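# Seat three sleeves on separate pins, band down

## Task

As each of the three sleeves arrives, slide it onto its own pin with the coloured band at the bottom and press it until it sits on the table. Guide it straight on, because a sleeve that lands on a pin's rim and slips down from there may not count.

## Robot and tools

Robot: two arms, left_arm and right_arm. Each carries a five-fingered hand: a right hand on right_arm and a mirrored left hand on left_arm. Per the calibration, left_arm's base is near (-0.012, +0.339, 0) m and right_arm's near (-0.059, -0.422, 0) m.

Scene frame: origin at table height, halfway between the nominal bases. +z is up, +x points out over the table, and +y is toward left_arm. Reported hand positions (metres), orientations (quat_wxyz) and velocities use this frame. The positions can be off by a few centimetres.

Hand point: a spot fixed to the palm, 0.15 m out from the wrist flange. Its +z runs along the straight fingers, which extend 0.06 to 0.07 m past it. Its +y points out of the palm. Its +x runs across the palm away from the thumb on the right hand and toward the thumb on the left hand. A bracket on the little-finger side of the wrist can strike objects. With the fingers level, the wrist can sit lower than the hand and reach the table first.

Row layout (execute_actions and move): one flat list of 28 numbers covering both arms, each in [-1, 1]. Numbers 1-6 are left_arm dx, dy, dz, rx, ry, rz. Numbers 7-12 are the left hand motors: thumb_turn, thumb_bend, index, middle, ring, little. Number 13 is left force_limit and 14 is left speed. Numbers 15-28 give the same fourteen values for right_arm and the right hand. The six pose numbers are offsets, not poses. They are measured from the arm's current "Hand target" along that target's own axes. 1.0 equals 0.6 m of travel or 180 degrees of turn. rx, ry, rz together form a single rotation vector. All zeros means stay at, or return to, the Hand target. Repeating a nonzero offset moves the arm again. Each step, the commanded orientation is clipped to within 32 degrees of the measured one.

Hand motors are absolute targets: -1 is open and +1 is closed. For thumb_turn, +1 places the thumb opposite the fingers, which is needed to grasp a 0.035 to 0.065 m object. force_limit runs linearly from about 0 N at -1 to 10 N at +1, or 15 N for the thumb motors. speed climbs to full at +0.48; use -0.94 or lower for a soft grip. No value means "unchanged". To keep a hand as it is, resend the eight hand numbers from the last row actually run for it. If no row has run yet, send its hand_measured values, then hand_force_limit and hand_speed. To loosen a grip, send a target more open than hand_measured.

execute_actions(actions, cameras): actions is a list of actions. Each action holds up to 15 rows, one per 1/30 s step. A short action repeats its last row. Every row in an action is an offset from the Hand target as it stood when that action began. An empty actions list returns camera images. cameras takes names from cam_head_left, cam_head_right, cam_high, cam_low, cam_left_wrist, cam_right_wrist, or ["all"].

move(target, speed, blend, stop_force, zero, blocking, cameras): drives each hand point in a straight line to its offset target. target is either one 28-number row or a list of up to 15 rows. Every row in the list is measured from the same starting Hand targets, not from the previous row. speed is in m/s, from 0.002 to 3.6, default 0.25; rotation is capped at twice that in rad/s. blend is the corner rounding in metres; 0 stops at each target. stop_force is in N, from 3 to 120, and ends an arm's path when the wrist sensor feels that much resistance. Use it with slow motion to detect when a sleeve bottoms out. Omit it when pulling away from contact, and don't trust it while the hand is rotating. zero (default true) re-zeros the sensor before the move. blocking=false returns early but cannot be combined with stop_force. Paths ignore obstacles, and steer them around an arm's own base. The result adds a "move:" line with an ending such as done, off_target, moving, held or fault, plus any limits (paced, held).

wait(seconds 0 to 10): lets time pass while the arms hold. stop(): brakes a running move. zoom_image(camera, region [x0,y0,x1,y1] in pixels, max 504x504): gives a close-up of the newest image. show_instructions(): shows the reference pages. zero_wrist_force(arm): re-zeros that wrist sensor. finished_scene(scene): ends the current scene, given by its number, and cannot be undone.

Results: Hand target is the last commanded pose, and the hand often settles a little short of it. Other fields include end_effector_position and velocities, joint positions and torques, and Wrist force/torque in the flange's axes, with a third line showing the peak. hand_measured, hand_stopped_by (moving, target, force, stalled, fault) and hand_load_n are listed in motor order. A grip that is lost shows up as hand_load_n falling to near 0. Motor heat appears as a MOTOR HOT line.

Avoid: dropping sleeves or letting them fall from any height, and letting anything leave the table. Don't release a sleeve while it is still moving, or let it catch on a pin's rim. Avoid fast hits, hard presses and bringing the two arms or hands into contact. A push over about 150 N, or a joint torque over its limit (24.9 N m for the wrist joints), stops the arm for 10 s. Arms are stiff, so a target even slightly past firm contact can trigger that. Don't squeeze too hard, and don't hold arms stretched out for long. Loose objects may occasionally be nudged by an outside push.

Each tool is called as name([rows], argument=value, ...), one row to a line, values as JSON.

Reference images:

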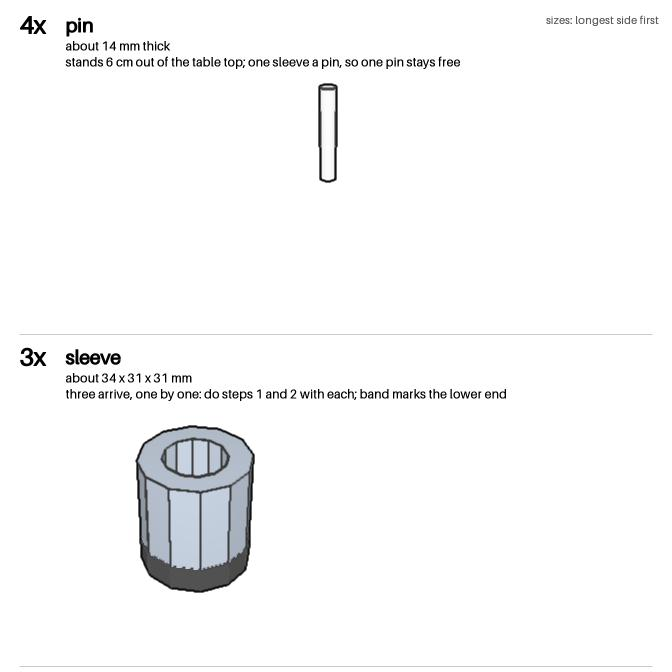

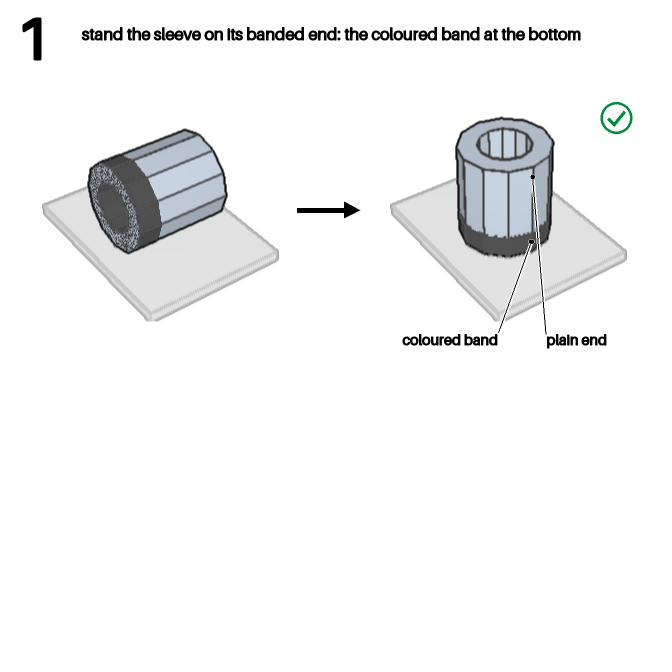

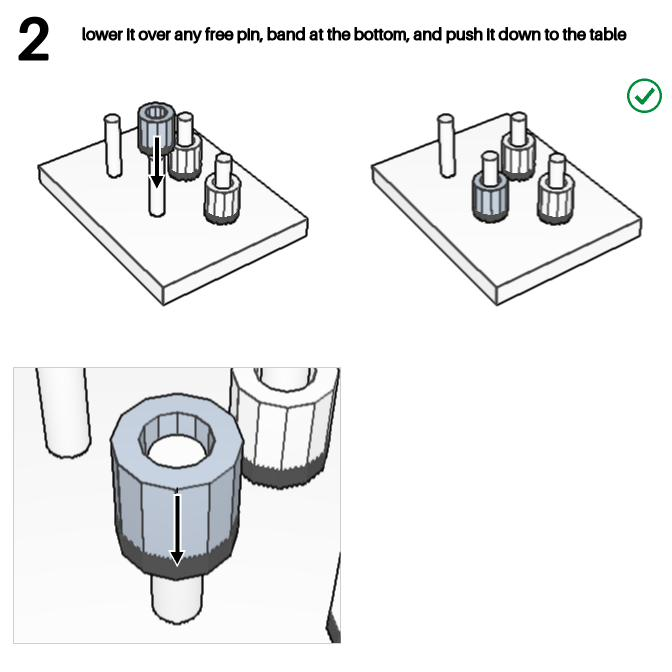

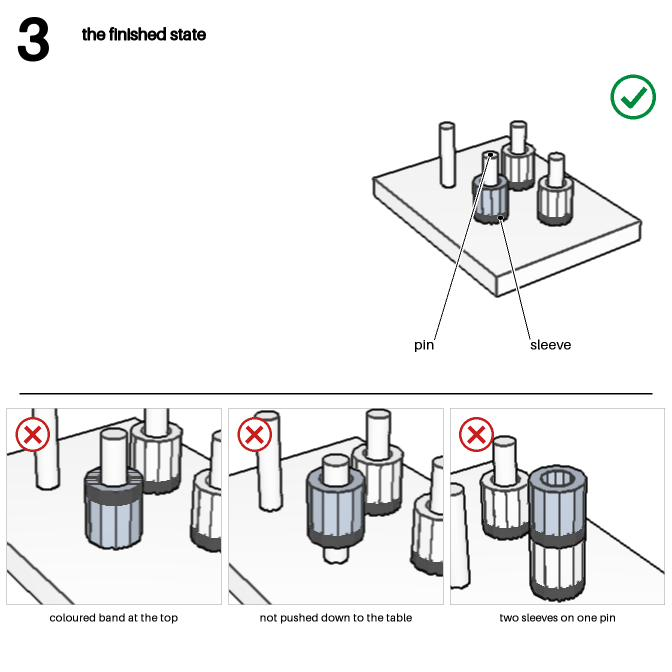

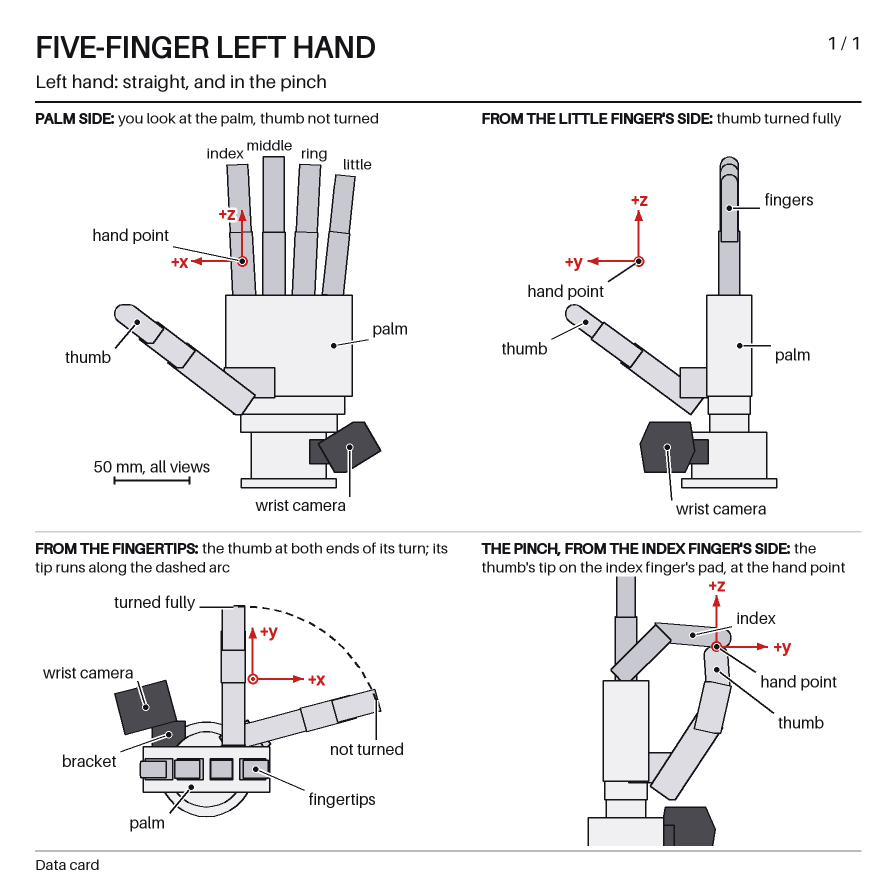

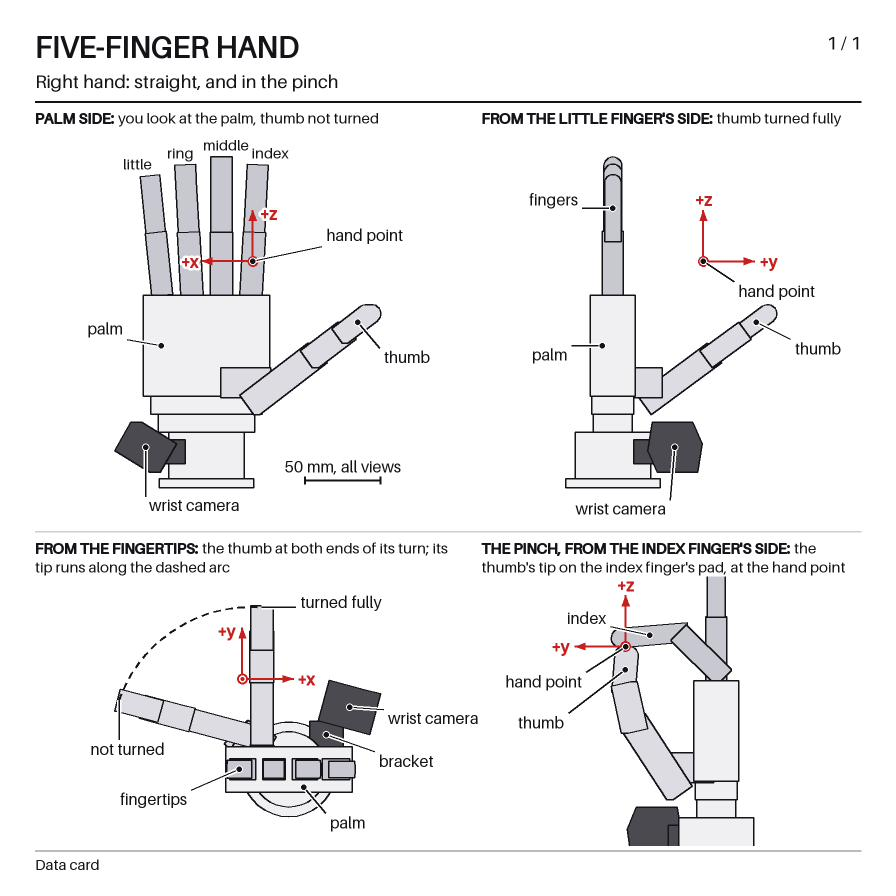

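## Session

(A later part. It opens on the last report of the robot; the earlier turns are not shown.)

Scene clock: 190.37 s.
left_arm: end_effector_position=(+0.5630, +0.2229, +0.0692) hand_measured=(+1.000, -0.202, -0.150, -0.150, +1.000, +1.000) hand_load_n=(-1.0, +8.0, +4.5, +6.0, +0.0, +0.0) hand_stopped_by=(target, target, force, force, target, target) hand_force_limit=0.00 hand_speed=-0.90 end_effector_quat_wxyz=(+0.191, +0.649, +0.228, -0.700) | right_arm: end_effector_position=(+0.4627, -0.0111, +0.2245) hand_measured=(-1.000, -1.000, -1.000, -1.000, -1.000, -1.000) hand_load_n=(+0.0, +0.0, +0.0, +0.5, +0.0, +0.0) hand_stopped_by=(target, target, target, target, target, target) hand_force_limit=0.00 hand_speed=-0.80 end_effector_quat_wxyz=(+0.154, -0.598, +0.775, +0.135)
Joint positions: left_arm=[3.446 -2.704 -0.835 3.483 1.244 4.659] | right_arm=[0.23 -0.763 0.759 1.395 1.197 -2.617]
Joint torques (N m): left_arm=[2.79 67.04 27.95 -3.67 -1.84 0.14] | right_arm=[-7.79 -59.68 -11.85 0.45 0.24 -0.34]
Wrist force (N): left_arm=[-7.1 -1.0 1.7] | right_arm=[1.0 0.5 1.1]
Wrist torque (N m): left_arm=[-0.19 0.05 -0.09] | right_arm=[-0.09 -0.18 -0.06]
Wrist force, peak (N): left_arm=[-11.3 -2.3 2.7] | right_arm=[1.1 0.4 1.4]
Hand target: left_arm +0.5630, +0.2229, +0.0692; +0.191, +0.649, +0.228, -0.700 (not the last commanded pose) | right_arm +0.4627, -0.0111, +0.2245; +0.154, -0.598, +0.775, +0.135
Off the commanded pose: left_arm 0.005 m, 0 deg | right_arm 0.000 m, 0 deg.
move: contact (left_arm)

execute_actions(actions=[], cameras=["cam_low","cam_right_wrist","cam_high","cam_left_wrist"])

zoom_image(camera="cam_low", region=[458, 300, 488, 350])

zoom_image(camera="cam_right_wrist", region=[262, 198, 304, 240])

zoom_image(camera="cam_high", region=[470, 300, 500, 330])

zoom_image(camera="cam_left_wrist", region=[310, 210, 410, 310])

Scene clock: 196.33 s.
left_arm: end_effector_position=(+0.5630, +0.2229, +0.0692) hand_measured=(+1.000, -0.202, -0.150, -0.150, +1.000, +1.000) hand_load_n=(-1.0, +7.5, +4.5, +6.5, +0.0, +0.0) hand_stopped_by=(target, target, force, force, target, target) hand_force_limit=0.00 hand_speed=-0.90 end_effector_quat_wxyz=(+0.191, +0.649, +0.228, -0.700) | right_arm: end_effector_position=(+0.4627, -0.0111, +0.2245) hand_measured=(-1.000, -1.000, -1.000, -1.000, -1.000, -1.000) hand_load_n=(+0.0, +0.0, +0.0, +0.0, +0.0, +0.0) hand_stopped_by=(target, target, target, target, target, target) hand_force_limit=0.00 hand_speed=-0.80 end_effector_quat_wxyz=(+0.154, -0.598, +0.775, +0.135)
Joint positions: left_arm=[3.446 -2.704 -0.835 3.483 1.244 4.659] | right_arm=[0.23 -0.763 0.759 1.395 1.197 -2.617]
Joint velocities: within noise
Joint torques (N m): left_arm=[2.05 67.23 28.75 -3.68 -1.27 0.09] | right_arm=[-7.19 -59.28 -12.31 0.61 -0.07 0]
Motor temperatures (°C): left_arm=[26 34 40 36 40 33] | right_arm=[29 27 30 34 38 34]
Wrist force (N): left_arm=[-7.2 -1.0 1.9] | right_arm=[1.0 0.5 1.1]
Wrist torque (N m): left_arm=[-0.20 0.06 -0.09] | right_arm=[-0.09 -0.19 -0.06]
Wrist force, peak (N): left_arm=[-7.3 -1.2 1.8] | right_arm=[1.3 0.7 1.1]
Hand target: left_arm +0.5630, +0.2229, +0.0692; +0.191, +0.649, +0.228, -0.700 (not the last commanded pose) | right_arm +0.4627, -0.0111, +0.2245; +0.154, -0.598, +0.775, +0.135
Off the commanded pose: left_arm 0.005 m, 0 deg | right_arm 0.000 m, 0 deg.
Images, in order (width x height): cam_high 896x504, cam_low 896x504, cam_left_wrist 672x504, cam_right_wrist 672x504.

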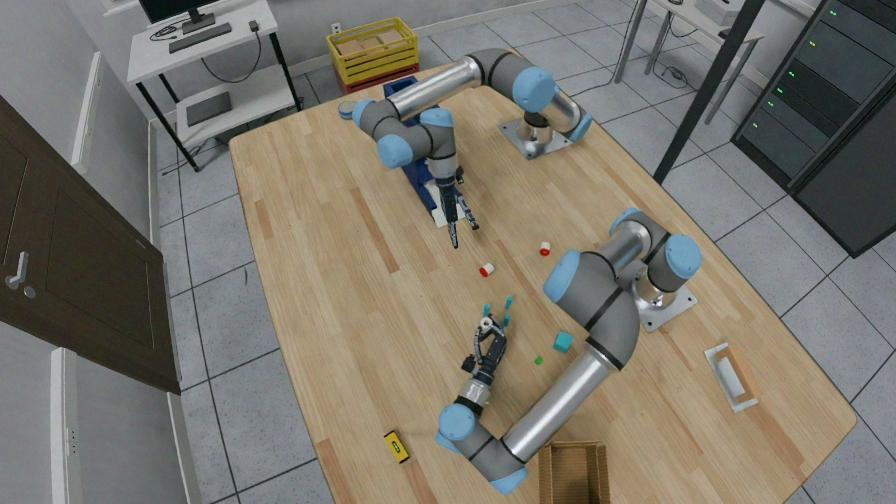

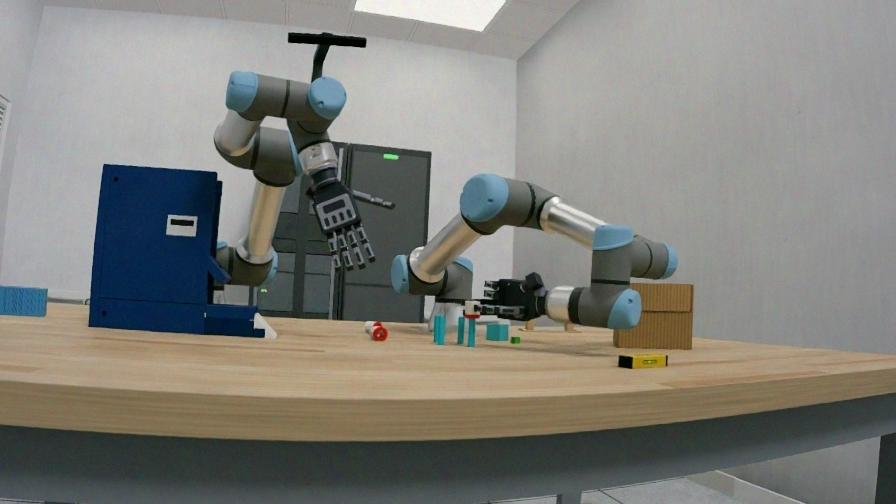

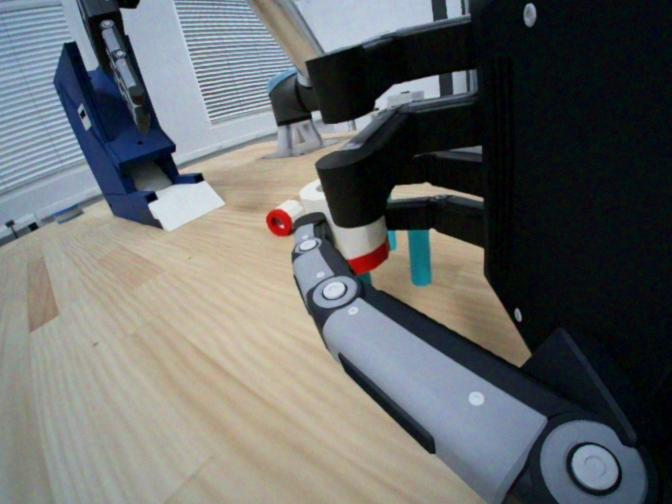

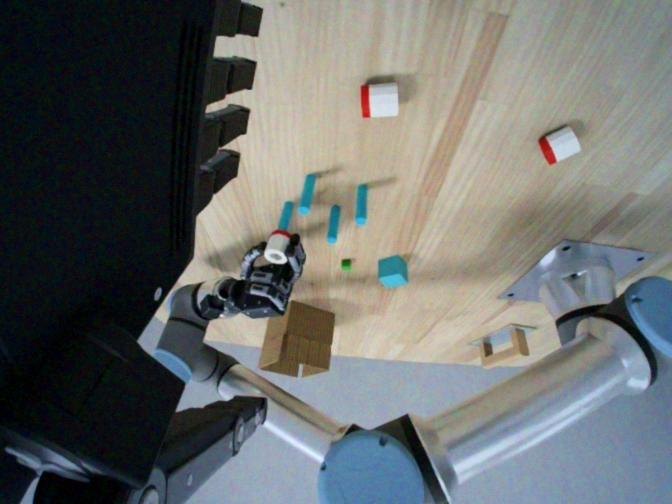

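Scaled by 10.080 from the camera's 896x504 image, which has a finer 1280x720 frame.

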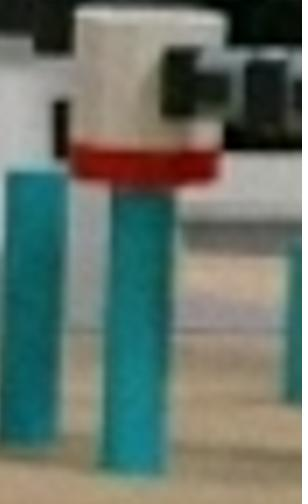

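Scaled by 12.000 from the camera's 672x504 image, which has a finer 960x720 frame.

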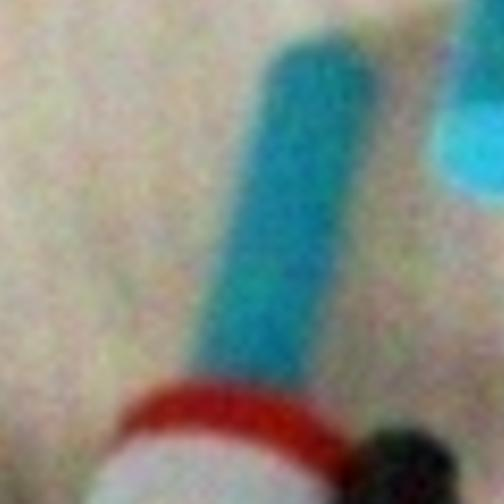

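Scaled by 16.800 from the camera's 896x504 image, which has a finer 1280x720 frame.

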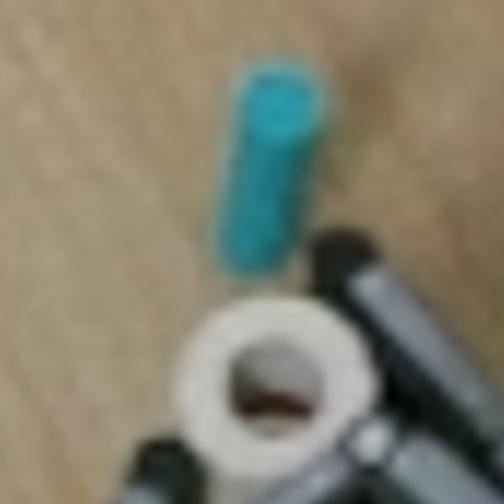

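Scaled by 5.040 from the camera's 672x504 image, which has a finer 960x720 frame.

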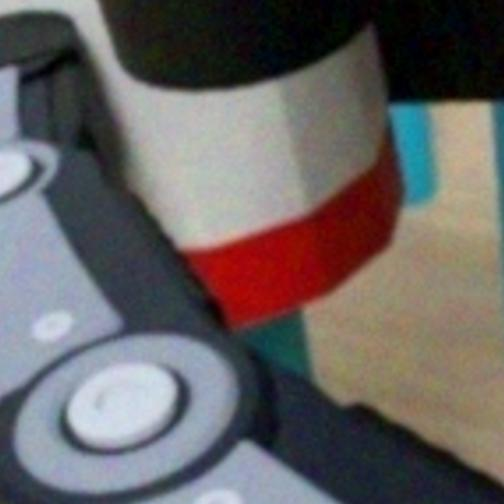

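move(target=[-0.0035,0.0016,-0.0004,0,0,0,1,-0.2,0.12,0.12,1,1,0,-0.9,0,0,0,0,0,0,-1,-1,-1,-1,-1,-1,0,-0.8], speed=0.05)

move(target=[0.0116,0.0008,-0.0006,0,0,0,1,-0.2,0.12,0.12,1,1,0,-0.9,0,0,0,0,0,0,-1,-1,-1,-1,-1,-1,0,-0.8], speed=0.01, stop_force=3)

Scene clock: 205.47 s.
left_arm: end_effector_position=(+0.5639, +0.2222, +0.0713) hand_measured=(+1.000, -0.202, -0.150, -0.150, +1.000, +1.000) hand_load_n=(+0.0, +8.0, +4.5, +5.5, +0.0, +0.0) hand_stopped_by=(target, target, force, force, target, target) hand_force_limit=0.00 hand_speed=-0.90 end_effector_quat_wxyz=(+0.191, +0.649, +0.228, -0.700) | right_arm: end_effector_position=(+0.4627, -0.0111, +0.2245) hand_measured=(-1.000, -1.000, -1.000, -1.000, -1.000, -1.000) hand_load_n=(+0.0, +0.0, +0.0, +0.0, +0.0, +0.0) hand_stopped_by=(target, target, target, target, target, target) hand_force_limit=0.00 hand_speed=-0.80 end_effector_quat_wxyz=(+0.154, -0.598, +0.775, +0.135)
Joint positions: left_arm=[3.445 -2.704 -0.829 3.478 1.243 4.659] | right_arm=[0.23 -0.763 0.759 1.395 1.197 -2.617]
Joint torques (N m): left_arm=[-7.43 60.07 21.42 -3.23 -1.33 1.59] | right_arm=[-7.61 -59.55 -11.98 0.48 -0.76 0.52]
Wrist force (N): left_arm=[-2.8 0.0 0.5] | right_arm=[1.2 0.3 1.1]
Wrist torque (N m): left_arm=[-0.20 0.04 -0.09] | right_arm=[-0.12 -0.22 -0.05]
Wrist force, peak (N): left_arm=[-7.4 -1.2 1.9] | right_arm=[1.3 0.8 1.3]
Hand target: left_arm +0.5639, +0.2222, +0.0712; +0.191, +0.649, +0.228, -0.700 | right_arm +0.4627, -0.0111, +0.2245; +0.154, -0.598, +0.775, +0.135
Off the commanded pose: left_arm 0.000 m, 0 deg | right_arm 0.000 m, 0 deg.
move: done

Scene clock: 206.80 s.
left_arm: end_effector_position=(+0.5639, +0.2222, +0.0642) hand_measured=(+1.000, -0.202, -0.150, -0.150, +1.000, +1.000) hand_load_n=(+0.0, +8.5, +4.5, +5.5, +0.0, +0.0) hand_stopped_by=(target, target, force, force, target, target) hand_force_limit=0.00 hand_speed=-0.90 end_effector_quat_wxyz=(+0.191, +0.649, +0.228, -0.700) | right_arm: end_effector_position=(+0.4627, -0.0111, +0.2245) hand_measured=(-1.000, -1.000, -1.000, -1.000, -1.000, -1.000) hand_load_n=(+0.0, +0.0, +0.0, +0.0, +0.0, +0.0) hand_stopped_by=(target, target, target, target, target, target) hand_force_limit=0.00 hand_speed=-0.80 end_effector_quat_wxyz=(+0.154, -0.598, +0.775, +0.135)
Joint positions: left_arm=[3.445 -2.713 -0.831 3.488 1.243 4.659] | right_arm=[0.23 -0.763 0.759 1.395 1.197 -2.617]
Joint torques (N m): left_arm=[2.37 65.78 10.27 -4.13 1.4 1.47] | right_arm=[-7.22 -59.45 -12 0.53 -0.82 0.62]
Wrist force (N): left_arm=[-2.9 0.0 0.5] | right_arm=[0.9 0.8 1.1]
Wrist torque (N m): left_arm=[-0.20 0.05 -0.10] | right_arm=[-0.04 -0.18 -0.05]
Wrist force, peak (N): left_arm=[-3.2 0.0 0.5] | right_arm=[1.2 0.7 1.2]
Hand target: left_arm +0.5639, +0.2222, +0.0642; +0.191, +0.649, +0.228, -0.700 | right_arm +0.4627, -0.0111, +0.2245; +0.154, -0.598, +0.775, +0.135
Off the commanded pose: left_arm 0.000 m, 0 deg | right_arm 0.000 m, 0 deg.
move: done

execute_actions(actions=[], cameras=["cam_left_wrist","cam_low","cam_right_wrist"])

zoom_image(camera="cam_left_wrist", region=[330, 230, 400, 300])

zoom_image(camera="cam_low", region=[458, 300, 488, 350])

zoom_image(camera="cam_right_wrist", region=[262, 198, 304, 240])

move(target=[0.0548,0.0039,-0.0029,0,0,0,1,-0.2,0.12,0.12,1,1,0,-0.9,0,0,0,0,0,0,-1,-1,-1,-1,-1,-1,0,-0.8], speed=0.02, stop_force=4, cameras=["cam_low"])

zoom_image(camera="cam_low", region=[430, 290, 530, 360])

Scene clock: 210.23 s.
left_arm: end_effector_position=(+0.5639, +0.2222, +0.0642) hand_measured=(+1.000, -0.202, -0.150, -0.150, +1.000, +1.000) hand_load_n=(+0.0, +8.5, +4.5, +5.5, +0.0, +0.0) hand_stopped_by=(target, target, force, force, target, target) hand_force_limit=0.00 hand_speed=-0.90 end_effector_quat_wxyz=(+0.191, +0.649, +0.228, -0.700) | right_arm: end_effector_position=(+0.4627, -0.0111, +0.2245) hand_measured=(-1.000, -1.000, -1.000, -1.000, -1.000, -1.000) hand_load_n=(+0.0, +0.0, +0.0, +0.0, +0.0, +0.0) hand_stopped_by=(target, target, target, target, target, target) hand_force_limit=0.00 hand_speed=-0.80 end_effector_quat_wxyz=(+0.154, -0.598, +0.775, +0.135)
Joint positions: left_arm=[3.445 -2.713 -0.831 3.488 1.243 4.659] | right_arm=[0.23 -0.763 0.759 1.395 1.197 -2.617]
Joint velocities: within noise
Joint torques (N m): left_arm=[1.81 69.25 27.58 -4.75 1.16 1.13] | right_arm=[-7.63 -59.21 -12.2 0.55 -0.95 0.82]
Motor temperatures (°C): left_arm=[26 34 40 36 40 33] | right_arm=[29 27 30 34 38 34]
Wrist force (N): left_arm=[-3.0 0.2 0.4] | right_arm=[1.0 0.3 1.0]
Wrist torque (N m): left_arm=[-0.17 0.07 -0.11] | right_arm=[-0.11 -0.17 -0.07]
Wrist force, peak (N): left_arm=[-3.2 0.0 0.6] | right_arm=[1.2 0.7 1.2]
Hand target: left_arm +0.5639, +0.2222, +0.0642; +0.191, +0.649, +0.228, -0.700 | right_arm +0.4627, -0.0111, +0.2245; +0.154, -0.598, +0.775, +0.135
Off the commanded pose: left_arm 0.000 m, 0 deg | right_arm 0.000 m, 0 deg.
Images, in order (width x height): cam_low 896x504, cam_left_wrist 672x504, cam_right_wrist 672x504.

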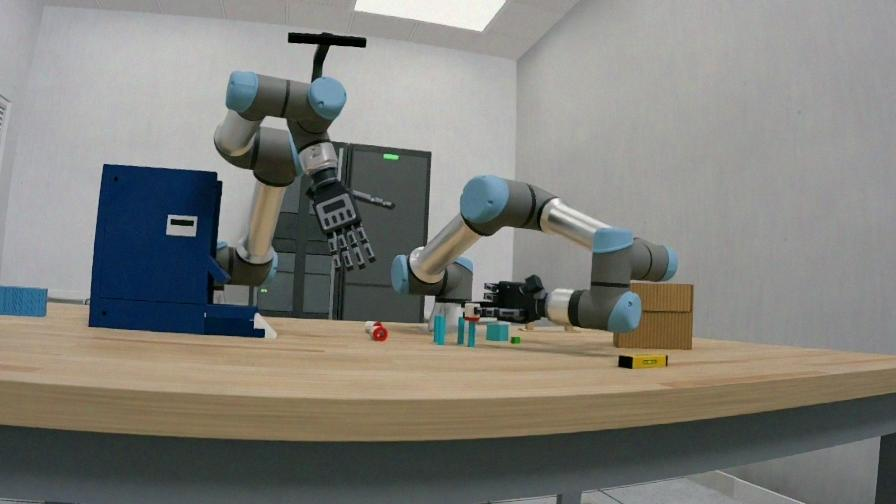

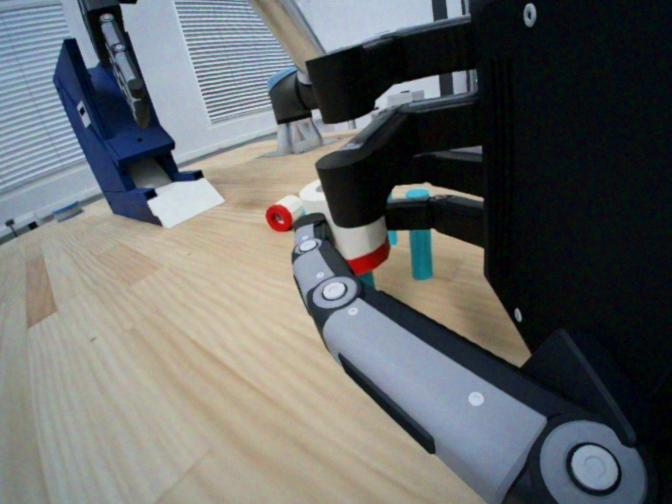

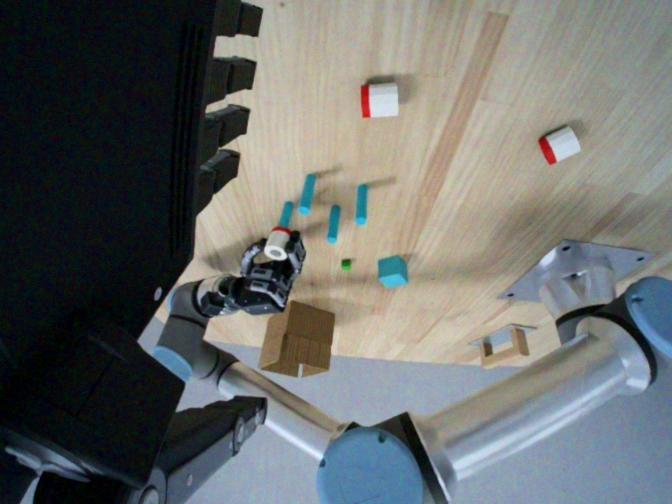

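Scaled by 7.200 from the camera's 672x504 image, which has a finer 960x720 frame.

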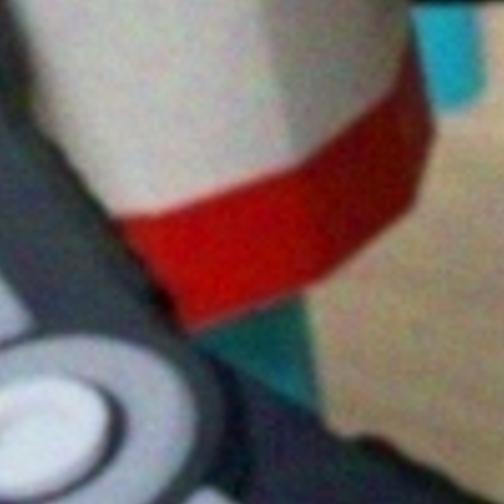

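Scaled by 10.080 from the camera's 896x504 image, which has a finer 1280x720 frame.

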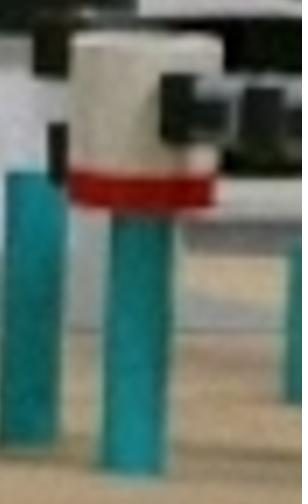

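Scaled by 12.000 from the camera's 672x504 image, which has a finer 960x720 frame.

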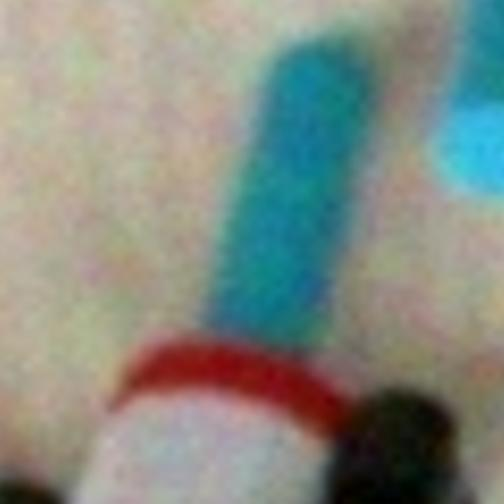

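Scene clock: 212.93 s.
left_arm: end_effector_position=(+0.5639, +0.2222, +0.0312) hand_measured=(+1.000, -0.202, -0.150, -0.150, +1.000, +1.000) hand_load_n=(+0.0, +8.5, +4.5, +5.0, +0.0, +0.0) hand_stopped_by=(target, target, force, force, target, target) hand_force_limit=0.00 hand_speed=-0.90 end_effector_quat_wxyz=(+0.191, +0.649, +0.228, -0.700) | right_arm: end_effector_position=(+0.4627, -0.0111, +0.2245) hand_measured=(-1.000, -1.000, -1.000, -1.000, -1.000, -1.000) hand_load_n=(+0.0, +0.0, +0.0, +0.0, +0.0, +0.0) hand_stopped_by=(target, target, target, target, target, target) hand_force_limit=0.00 hand_speed=-0.80 end_effector_quat_wxyz=(+0.154, -0.598, +0.775, +0.135)
Joint positions: left_arm=[3.445 -2.756 -0.833 3.533 1.243 4.659] | right_arm=[0.23 -0.763 0.759 1.395 1.197 -2.617]
Joint torques (N m): left_arm=[2.4 70.01 27.63 -4.66 1.02 1] | right_arm=[-7.33 -59.49 -11.63 0.52 -1.23 0.89]
Wrist force (N): left_arm=[-3.0 0.5 0.1] | right_arm=[1.0 0.4 0.9]
Wrist torque (N m): left_arm=[-0.16 0.10 -0.12] | right_arm=[-0.09 -0.19 -0.06]
Wrist force, peak (N): left_arm=[-3.8 0.9 -0.1] | right_arm=[1.5 0.8 1.0]
Hand target: left_arm +0.5639, +0.2222, +0.0312; +0.191, +0.649, +0.228, -0.700 | right_arm +0.4627, -0.0111, +0.2245; +0.154, -0.598, +0.775, +0.135
Off the commanded pose: left_arm 0.000 m, 0 deg | right_arm 0.000 m, 0 deg.
move: done
Images, in order (width x height): cam_low 896x504.

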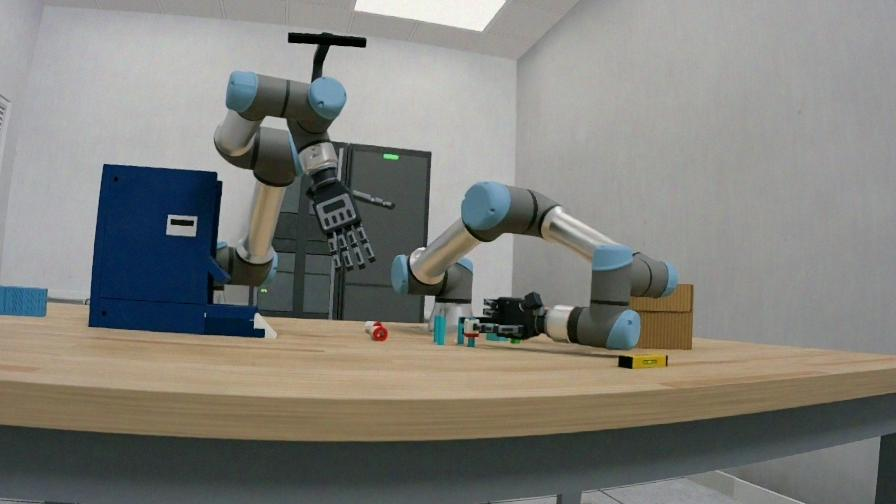

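Scaled by 5.040 from the camera's 896x504 image, which has a finer 1280x720 frame.

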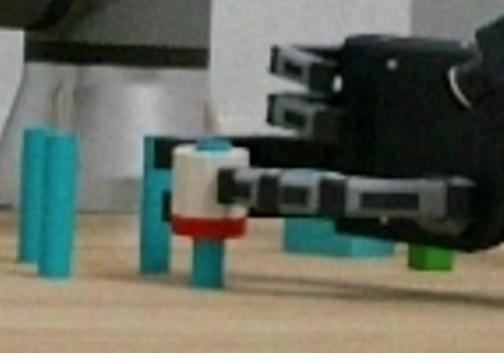

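move(target=[0,0,0,0,0,0,1,-0.2,-0.3,-0.32,1,1,0,-0.95,0,0,0,0,0,0,-1,-1,-1,-1,-1,-1,0,-0.8])

move(target=[0,0,0,0,0,0,1,-0.6,-0.3,-0.32,1,1,0,-0.8,0,0,0,0,0,0,-1,-1,-1,-1,-1,-1,0,-0.8], cameras=["cam_low","cam_right_wrist"])

zoom_image(camera="cam_low", region=[430, 290, 530, 360])

zoom_image(camera="cam_right_wrist", region=[240, 160, 390, 280])

Scene clock: 216.77 s.
left_arm: end_effector_position=(+0.5639, +0.2222, +0.0312) hand_measured=(+1.000, -0.200, -0.300, -0.320, +1.000, +1.000) hand_load_n=(+0.0, +0.5, +0.0, +0.0, +0.0, +0.0) hand_stopped_by=(target, target, target, target, target, target) hand_force_limit=0.00 hand_speed=-0.95 end_effector_quat_wxyz=(+0.191, +0.649, +0.228, -0.700) | right_arm: end_effector_position=(+0.4627, -0.0111, +0.2245) hand_measured=(-1.000, -1.000, -1.000, -1.000, -1.000, -1.000) hand_load_n=(+0.0, +0.0, +0.0, +0.0, +0.0, +0.0) hand_stopped_by=(target, target, target, target, target, target) hand_force_limit=0.00 hand_speed=-0.80 end_effector_quat_wxyz=(+0.154, -0.598, +0.775, +0.135)
Joint positions: left_arm=[3.445 -2.756 -0.833 3.533 1.243 4.659] | right_arm=[0.23 -0.763 0.759 1.395 1.197 -2.617]
Joint torques (N m): left_arm=[2.74 65.94 18.26 -4.47 1.11 -0.09] | right_arm=[-7.5 -59.51 -12.13 0.51 -1.47 1.16]
Wrist force (N): left_arm=[-3.6 0.6 -0.2] | right_arm=[1.3 0.5 1.0]
Wrist torque (N m): left_arm=[-0.17 0.08 -0.11] | right_arm=[-0.07 -0.22 -0.04]
Wrist force, peak (N): left_arm=[-1.6 3.3 -3.9] | right_arm=[1.3 0.6 1.2]
Hand target: left_arm +0.5639, +0.2222, +0.0312; +0.191, +0.649, +0.228, -0.700 | right_arm +0.4627, -0.0111, +0.2245; +0.154, -0.598, +0.775, +0.135
Off the commanded pose: left_arm 0.000 m, 0 deg | right_arm 0.000 m, 0 deg.
move: done

Scene clock: 218.43 s.
left_arm: end_effector_position=(+0.5639, +0.2222, +0.0312) hand_measured=(+1.000, -0.600, -0.300, -0.320, +1.000, +1.000) hand_load_n=(+0.0, +0.0, +0.0, +0.0, +0.0, +0.0) hand_stopped_by=(target, target, target, target, target, target) hand_force_limit=0.00 hand_speed=-0.80 end_effector_quat_wxyz=(+0.191, +0.649, +0.228, -0.700) | right_arm: end_effector_position=(+0.4627, -0.0111, +0.2245) hand_measured=(-1.000, -1.000, -1.000, -1.000, -1.000, -1.000) hand_load_n=(+0.0, -0.5, +0.0, +0.0, +0.0, +0.0) hand_stopped_by=(target, target, target, target, target, target) hand_force_limit=0.00 hand_speed=-0.80 end_effector_quat_wxyz=(+0.154, -0.598, +0.775, +0.135)
Joint positions: left_arm=[3.445 -2.756 -0.833 3.533 1.243 4.659] | right_arm=[0.23 -0.763 0.759 1.395 1.197 -2.617]
Joint torques (N m): left_arm=[1.74 60.32 11.06 -4.34 1.19 -0.31] | right_arm=[-7.16 -59.44 -11.75 0.5 -1.61 1.22]
Wrist force (N): left_arm=[-3.3 0.3 0.4] | right_arm=[1.2 0.7 0.9]
Wrist torque (N m): left_arm=[-0.16 0.08 -0.12] | right_arm=[-0.05 -0.22 -0.04]
Wrist force, peak (N): left_arm=[-3.6 0.5 -0.1] | right_arm=[1.1 0.8 1.2]
Hand target: left_arm +0.5639, +0.2222, +0.0312; +0.191, +0.649, +0.228, -0.700 | right_arm +0.4627, -0.0111, +0.2245; +0.154, -0.598, +0.775, +0.135
Off the commanded pose: left_arm 0.000 m, 0 deg | right_arm 0.000 m, 0 deg.
move: done
Images, in order (width x height): cam_low 896x504, cam_right_wrist 672x504.

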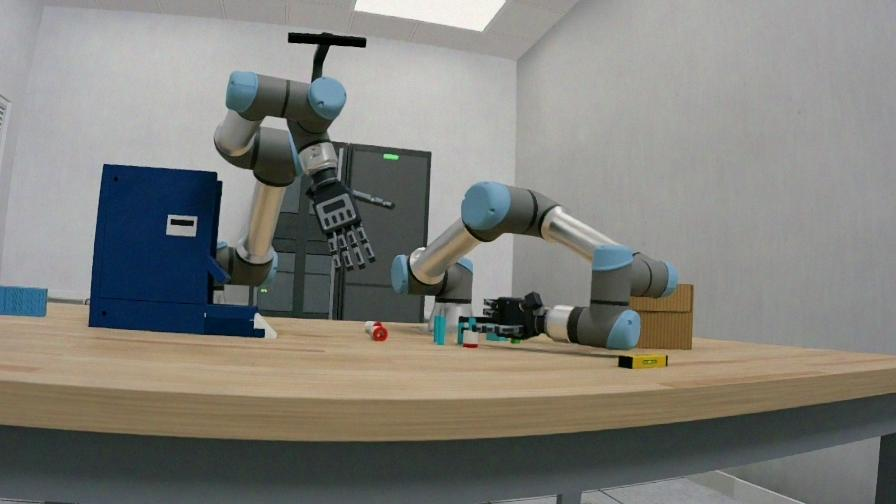

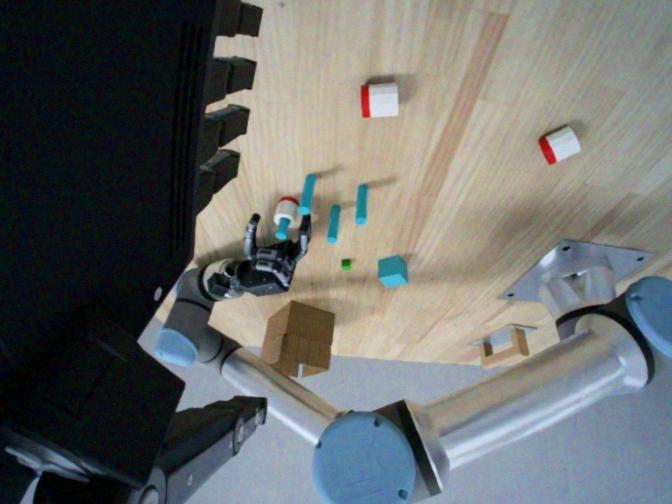

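Scaled by 5.040 from the camera's 896x504 image, which has a finer 1280x720 frame.

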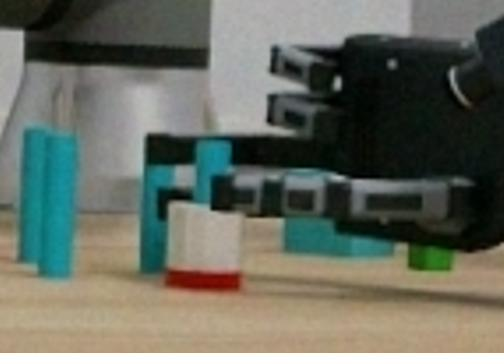

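Scaled by 3.360 from the camera's 672x504 image, which has a finer 960x720 frame.

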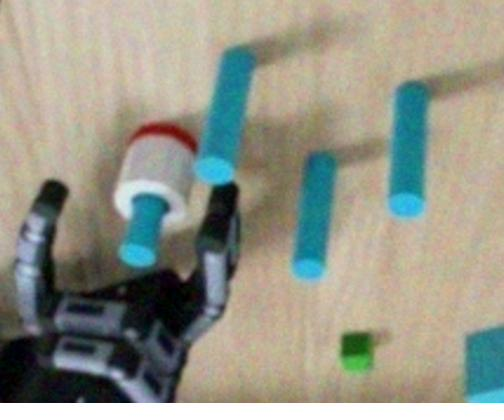

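move(target=[-0.2821,-0.0202,0.0152,0,0,0,1,-0.6,-0.3,-0.32,1,1,0,-0.8,0,0,0,0,0,0,-1,-1,-1,-1,-1,-1,0,-0.8], speed=0.2, cameras=["cam_low"])

move([
  [-0.0241,-0.0181,0.1196,-0.2005,-0.1895,-0.4433,1,-0.2,-0.5,-0.5,1,1,-0.2,0,-0.0533,0.0033,-0.1222,0,0,0,-1,-1,-1,-1,-1,-1,0,-0.8],
  [-0.0154,-0.0248,0.2763,-0.5059,-0.5287,-0.2431,1,-0.2,-0.5,-0.5,1,1,-0.2,0,-0.0533,0.0033,-0.1222,0,0,0,-1,-1,-1,-1,-1,-1,0,-0.8],
  [-0.0032,-0.0638,0.4511,0.6566,0.7087,-0.0787,1,-0.2,-0.5,-0.5,1,1,-0.2,0,-0.0533,0.0033,-0.1222,0,0,0,-1,-1,-1,-1,-1,-1,0,-0.8],
  [0.0399,-0.0863,0.6036,0.4767,0.5282,-0.2960,1,-0.2,-0.5,-0.5,1,1,-0.2,0,-0.0533,0.0033,-0.1222,0,0,0,-1,-1,-1,-1,-1,-1,0,-0.8],
  [0.2056,-0.0671,0.6001,0.4226,0.5431,-0.2202,1,-0.2,-0.5,-0.5,1,1,-0.2,0,-0.0533,0.0033,-0.1222,0,0,0,-1,-1,-1,-1,-1,-1,0,-0.8],
], speed=0.4, blend=0.03, cameras=["all"])

Scene clock: 266.20 s.
left_arm: end_effector_position=(+0.5638, +0.2222, +0.2011) hand_measured=(+1.000, -0.600, -0.300, -0.320, +1.000, +1.000) hand_load_n=(+0.0, +0.0, +0.0, +0.0, +0.0, +0.0) hand_stopped_by=(target, target, target, target, target, target) hand_force_limit=0.00 hand_speed=-0.80 end_effector_quat_wxyz=(+0.191, +0.649, +0.228, -0.700) | right_arm: end_effector_position=(+0.4627, -0.0111, +0.2245) hand_measured=(-1.000, -1.000, -1.000, -1.000, -1.000, -1.000) hand_load_n=(+0.0, +0.0, +0.0, +0.0, +0.0, +0.0) hand_stopped_by=(target, target, target, target, target, target) hand_force_limit=0.00 hand_speed=-0.80 end_effector_quat_wxyz=(+0.154, -0.598, +0.775, +0.135)
Joint positions: left_arm=[3.445 -2.584 -0.724 3.253 1.243 4.659] | right_arm=[0.23 -0.763 0.759 1.395 1.197 -2.617]
Joint torques (N m): left_arm=[-8.15 53.25 11.44 -2.21 1.73 -0.84] | right_arm=[-7.43 -59.73 -12.27 0.4 -2.71 1.74]
Wrist force (N): left_arm=[-3.2 -0.1 0.6] | right_arm=[0.9 0.7 0.9]
Wrist torque (N m): left_arm=[-0.22 0.09 -0.11] | right_arm=[-0.05 -0.16 -0.06]
Wrist force, peak (N): left_arm=[-4.8 -0.2 0.6] | right_arm=[1.3 0.7 1.3]
Hand target: left_arm +0.5637, +0.2221, +0.2012; +0.191, +0.649, +0.228, -0.700 | right_arm +0.4627, -0.0111, +0.2245; +0.154, -0.598, +0.775, +0.135
Off the commanded pose: left_arm 0.000 m, 0 deg | right_arm 0.000 m, 0 deg.
move: done
Images, in order (width x height): cam_low 896x504.

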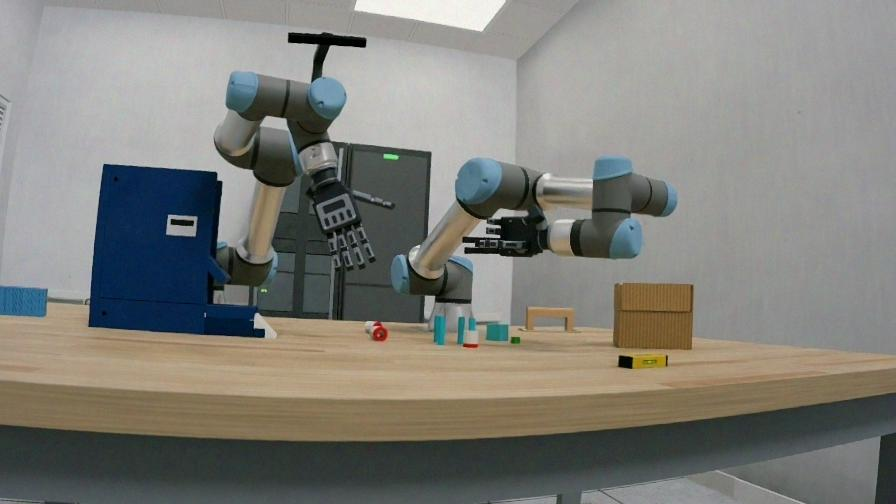

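Scene clock: 272.27 s.
left_arm: end_effector_position=(+0.2977, +0.0897, +0.2149) hand_measured=(+1.000, -0.200, -0.500, -0.500, +1.000, +1.000) hand_load_n=(+0.0, +0.0, +0.0, -0.5, -0.5, +0.0) hand_stopped_by=(target, target, target, target, target, target) hand_force_limit=-0.20 hand_speed=0.00 end_effector_quat_wxyz=(+0.677, -0.680, +0.199, -0.198) | right_arm: end_effector_position=(+0.4627, -0.0112, +0.3046) hand_measured=(-1.000, -1.000, -1.000, -1.000, -1.000, -1.000) hand_load_n=(+0.5, +0.0, +0.0, +0.0, +0.0, +0.0) hand_stopped_by=(target, target, target, target, target, target) hand_force_limit=0.00 hand_speed=-0.80 end_effector_quat_wxyz=(+0.154, -0.598, +0.775, +0.135)
Joint positions: left_arm=[2.212 -1.829 -1.84 3.681 -3.531 3.152] | right_arm=[0.23 -0.723 0.481 1.633 1.197 -2.617]
Joint torques (N m): left_arm=[3.67 41.44 4.62 2.09 -1.57 1.68] | right_arm=[4.55 -63.38 -10.82 0.33 1.86 -1.43]
Wrist force (N): left_arm=[0.0 -2.4 1.7] | right_arm=[1.2 0.3 1.0]
Wrist torque (N m): left_arm=[-0.29 0.03 0.21] | right_arm=[-0.11 -0.21 -0.04]
Wrist force, peak (N): left_arm=[1.2 -3.5 1.4] | right_arm=[1.6 0.6 1.4]
Hand target: left_arm +0.2977, +0.0897, +0.2149; +0.677, -0.680, +0.199, -0.198 (not the last commanded pose) | right_arm +0.4627, -0.0112, +0.3046; +0.154, -0.598, +0.775, +0.135
Off the commanded pose: left_arm 0.135 m, 40 deg | right_arm 0.000 m, 0 deg.
move: held (left_arm; a check stopped the path); path passed 3 of 5 targets; limits=held
pose unreachable (left arm): on one or more control steps of this call, first in action 0 (counted from 0), this arm could not follow its commanded pose, so it was not sent that pose on those steps. It may still have moved: this result reports where it is.
cause: moving toward the commanded pose would bring a part of the arm too close to another arm (a part of this arm just beyond joint 4 (wrist 1) and a part of the right arm just beyond its joint 2 (shoulder lift), 17 mm apart when this arm was first held).

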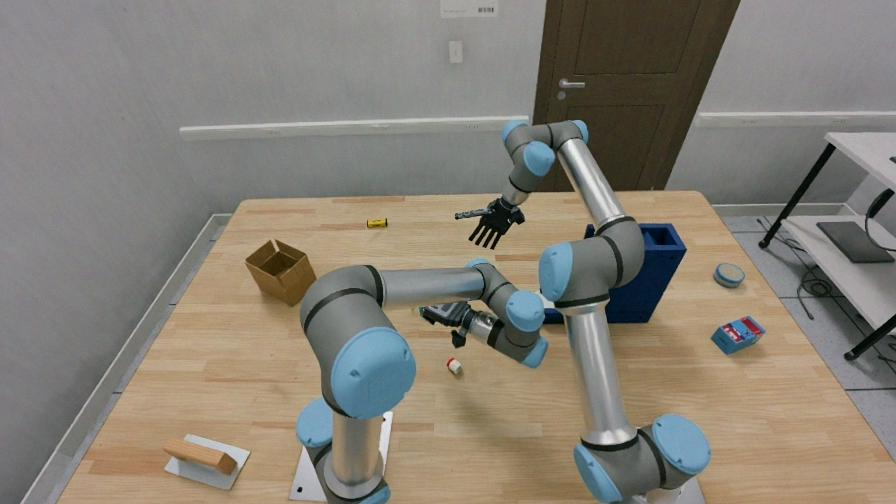

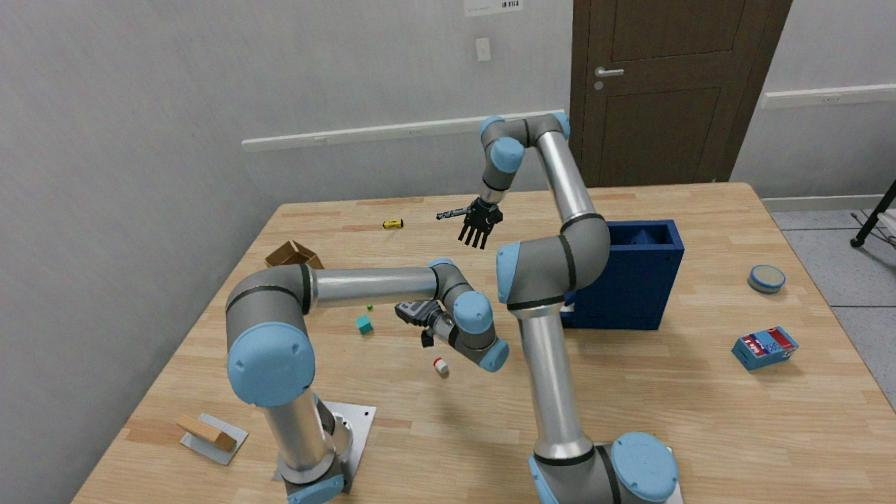

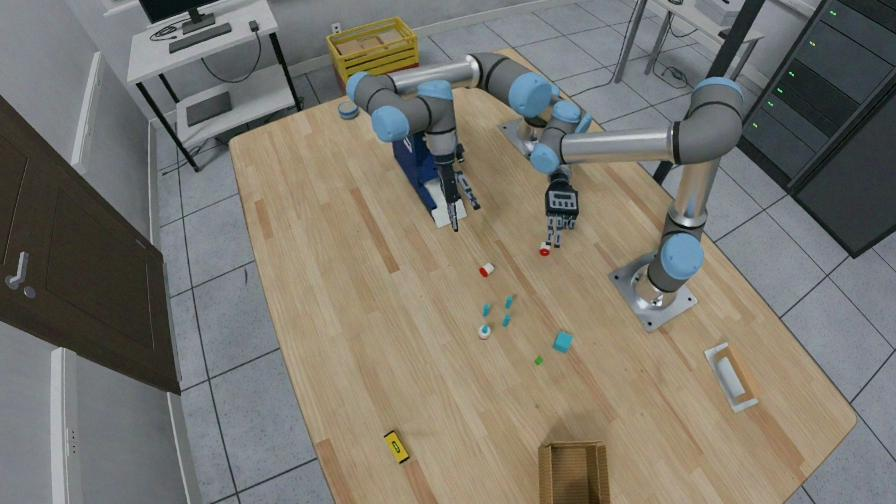

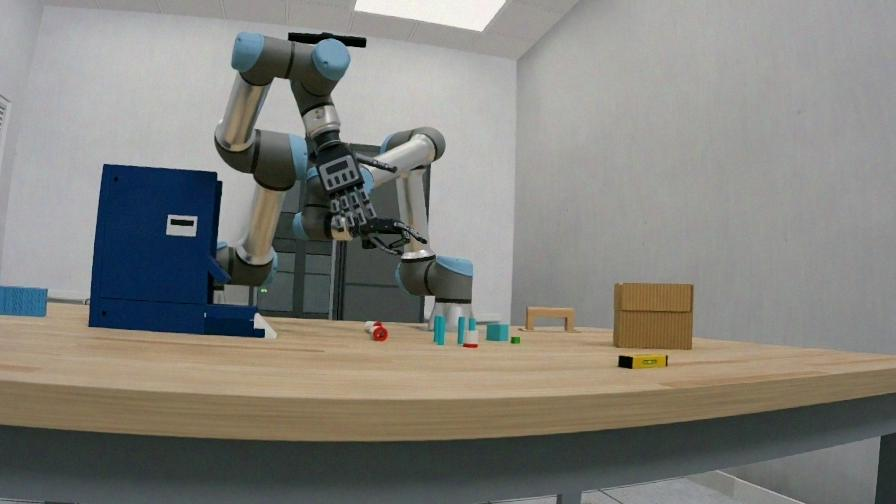

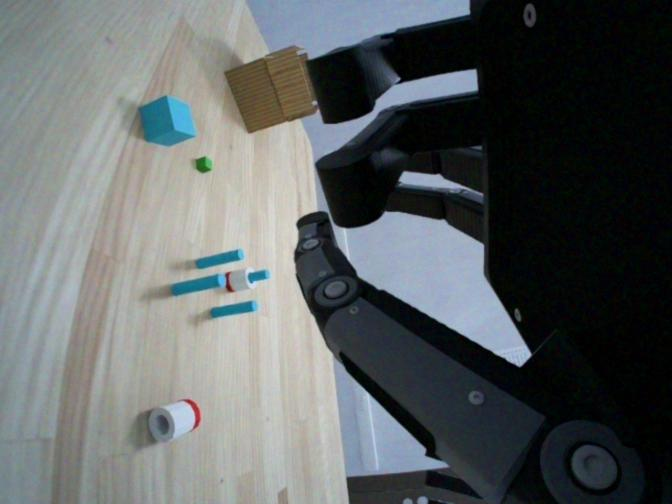

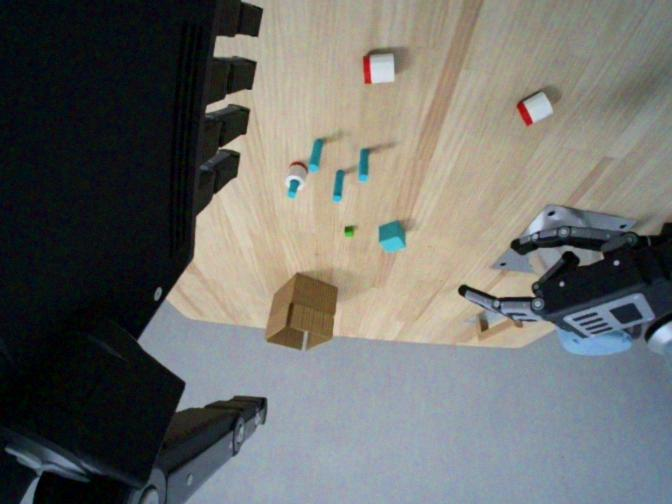

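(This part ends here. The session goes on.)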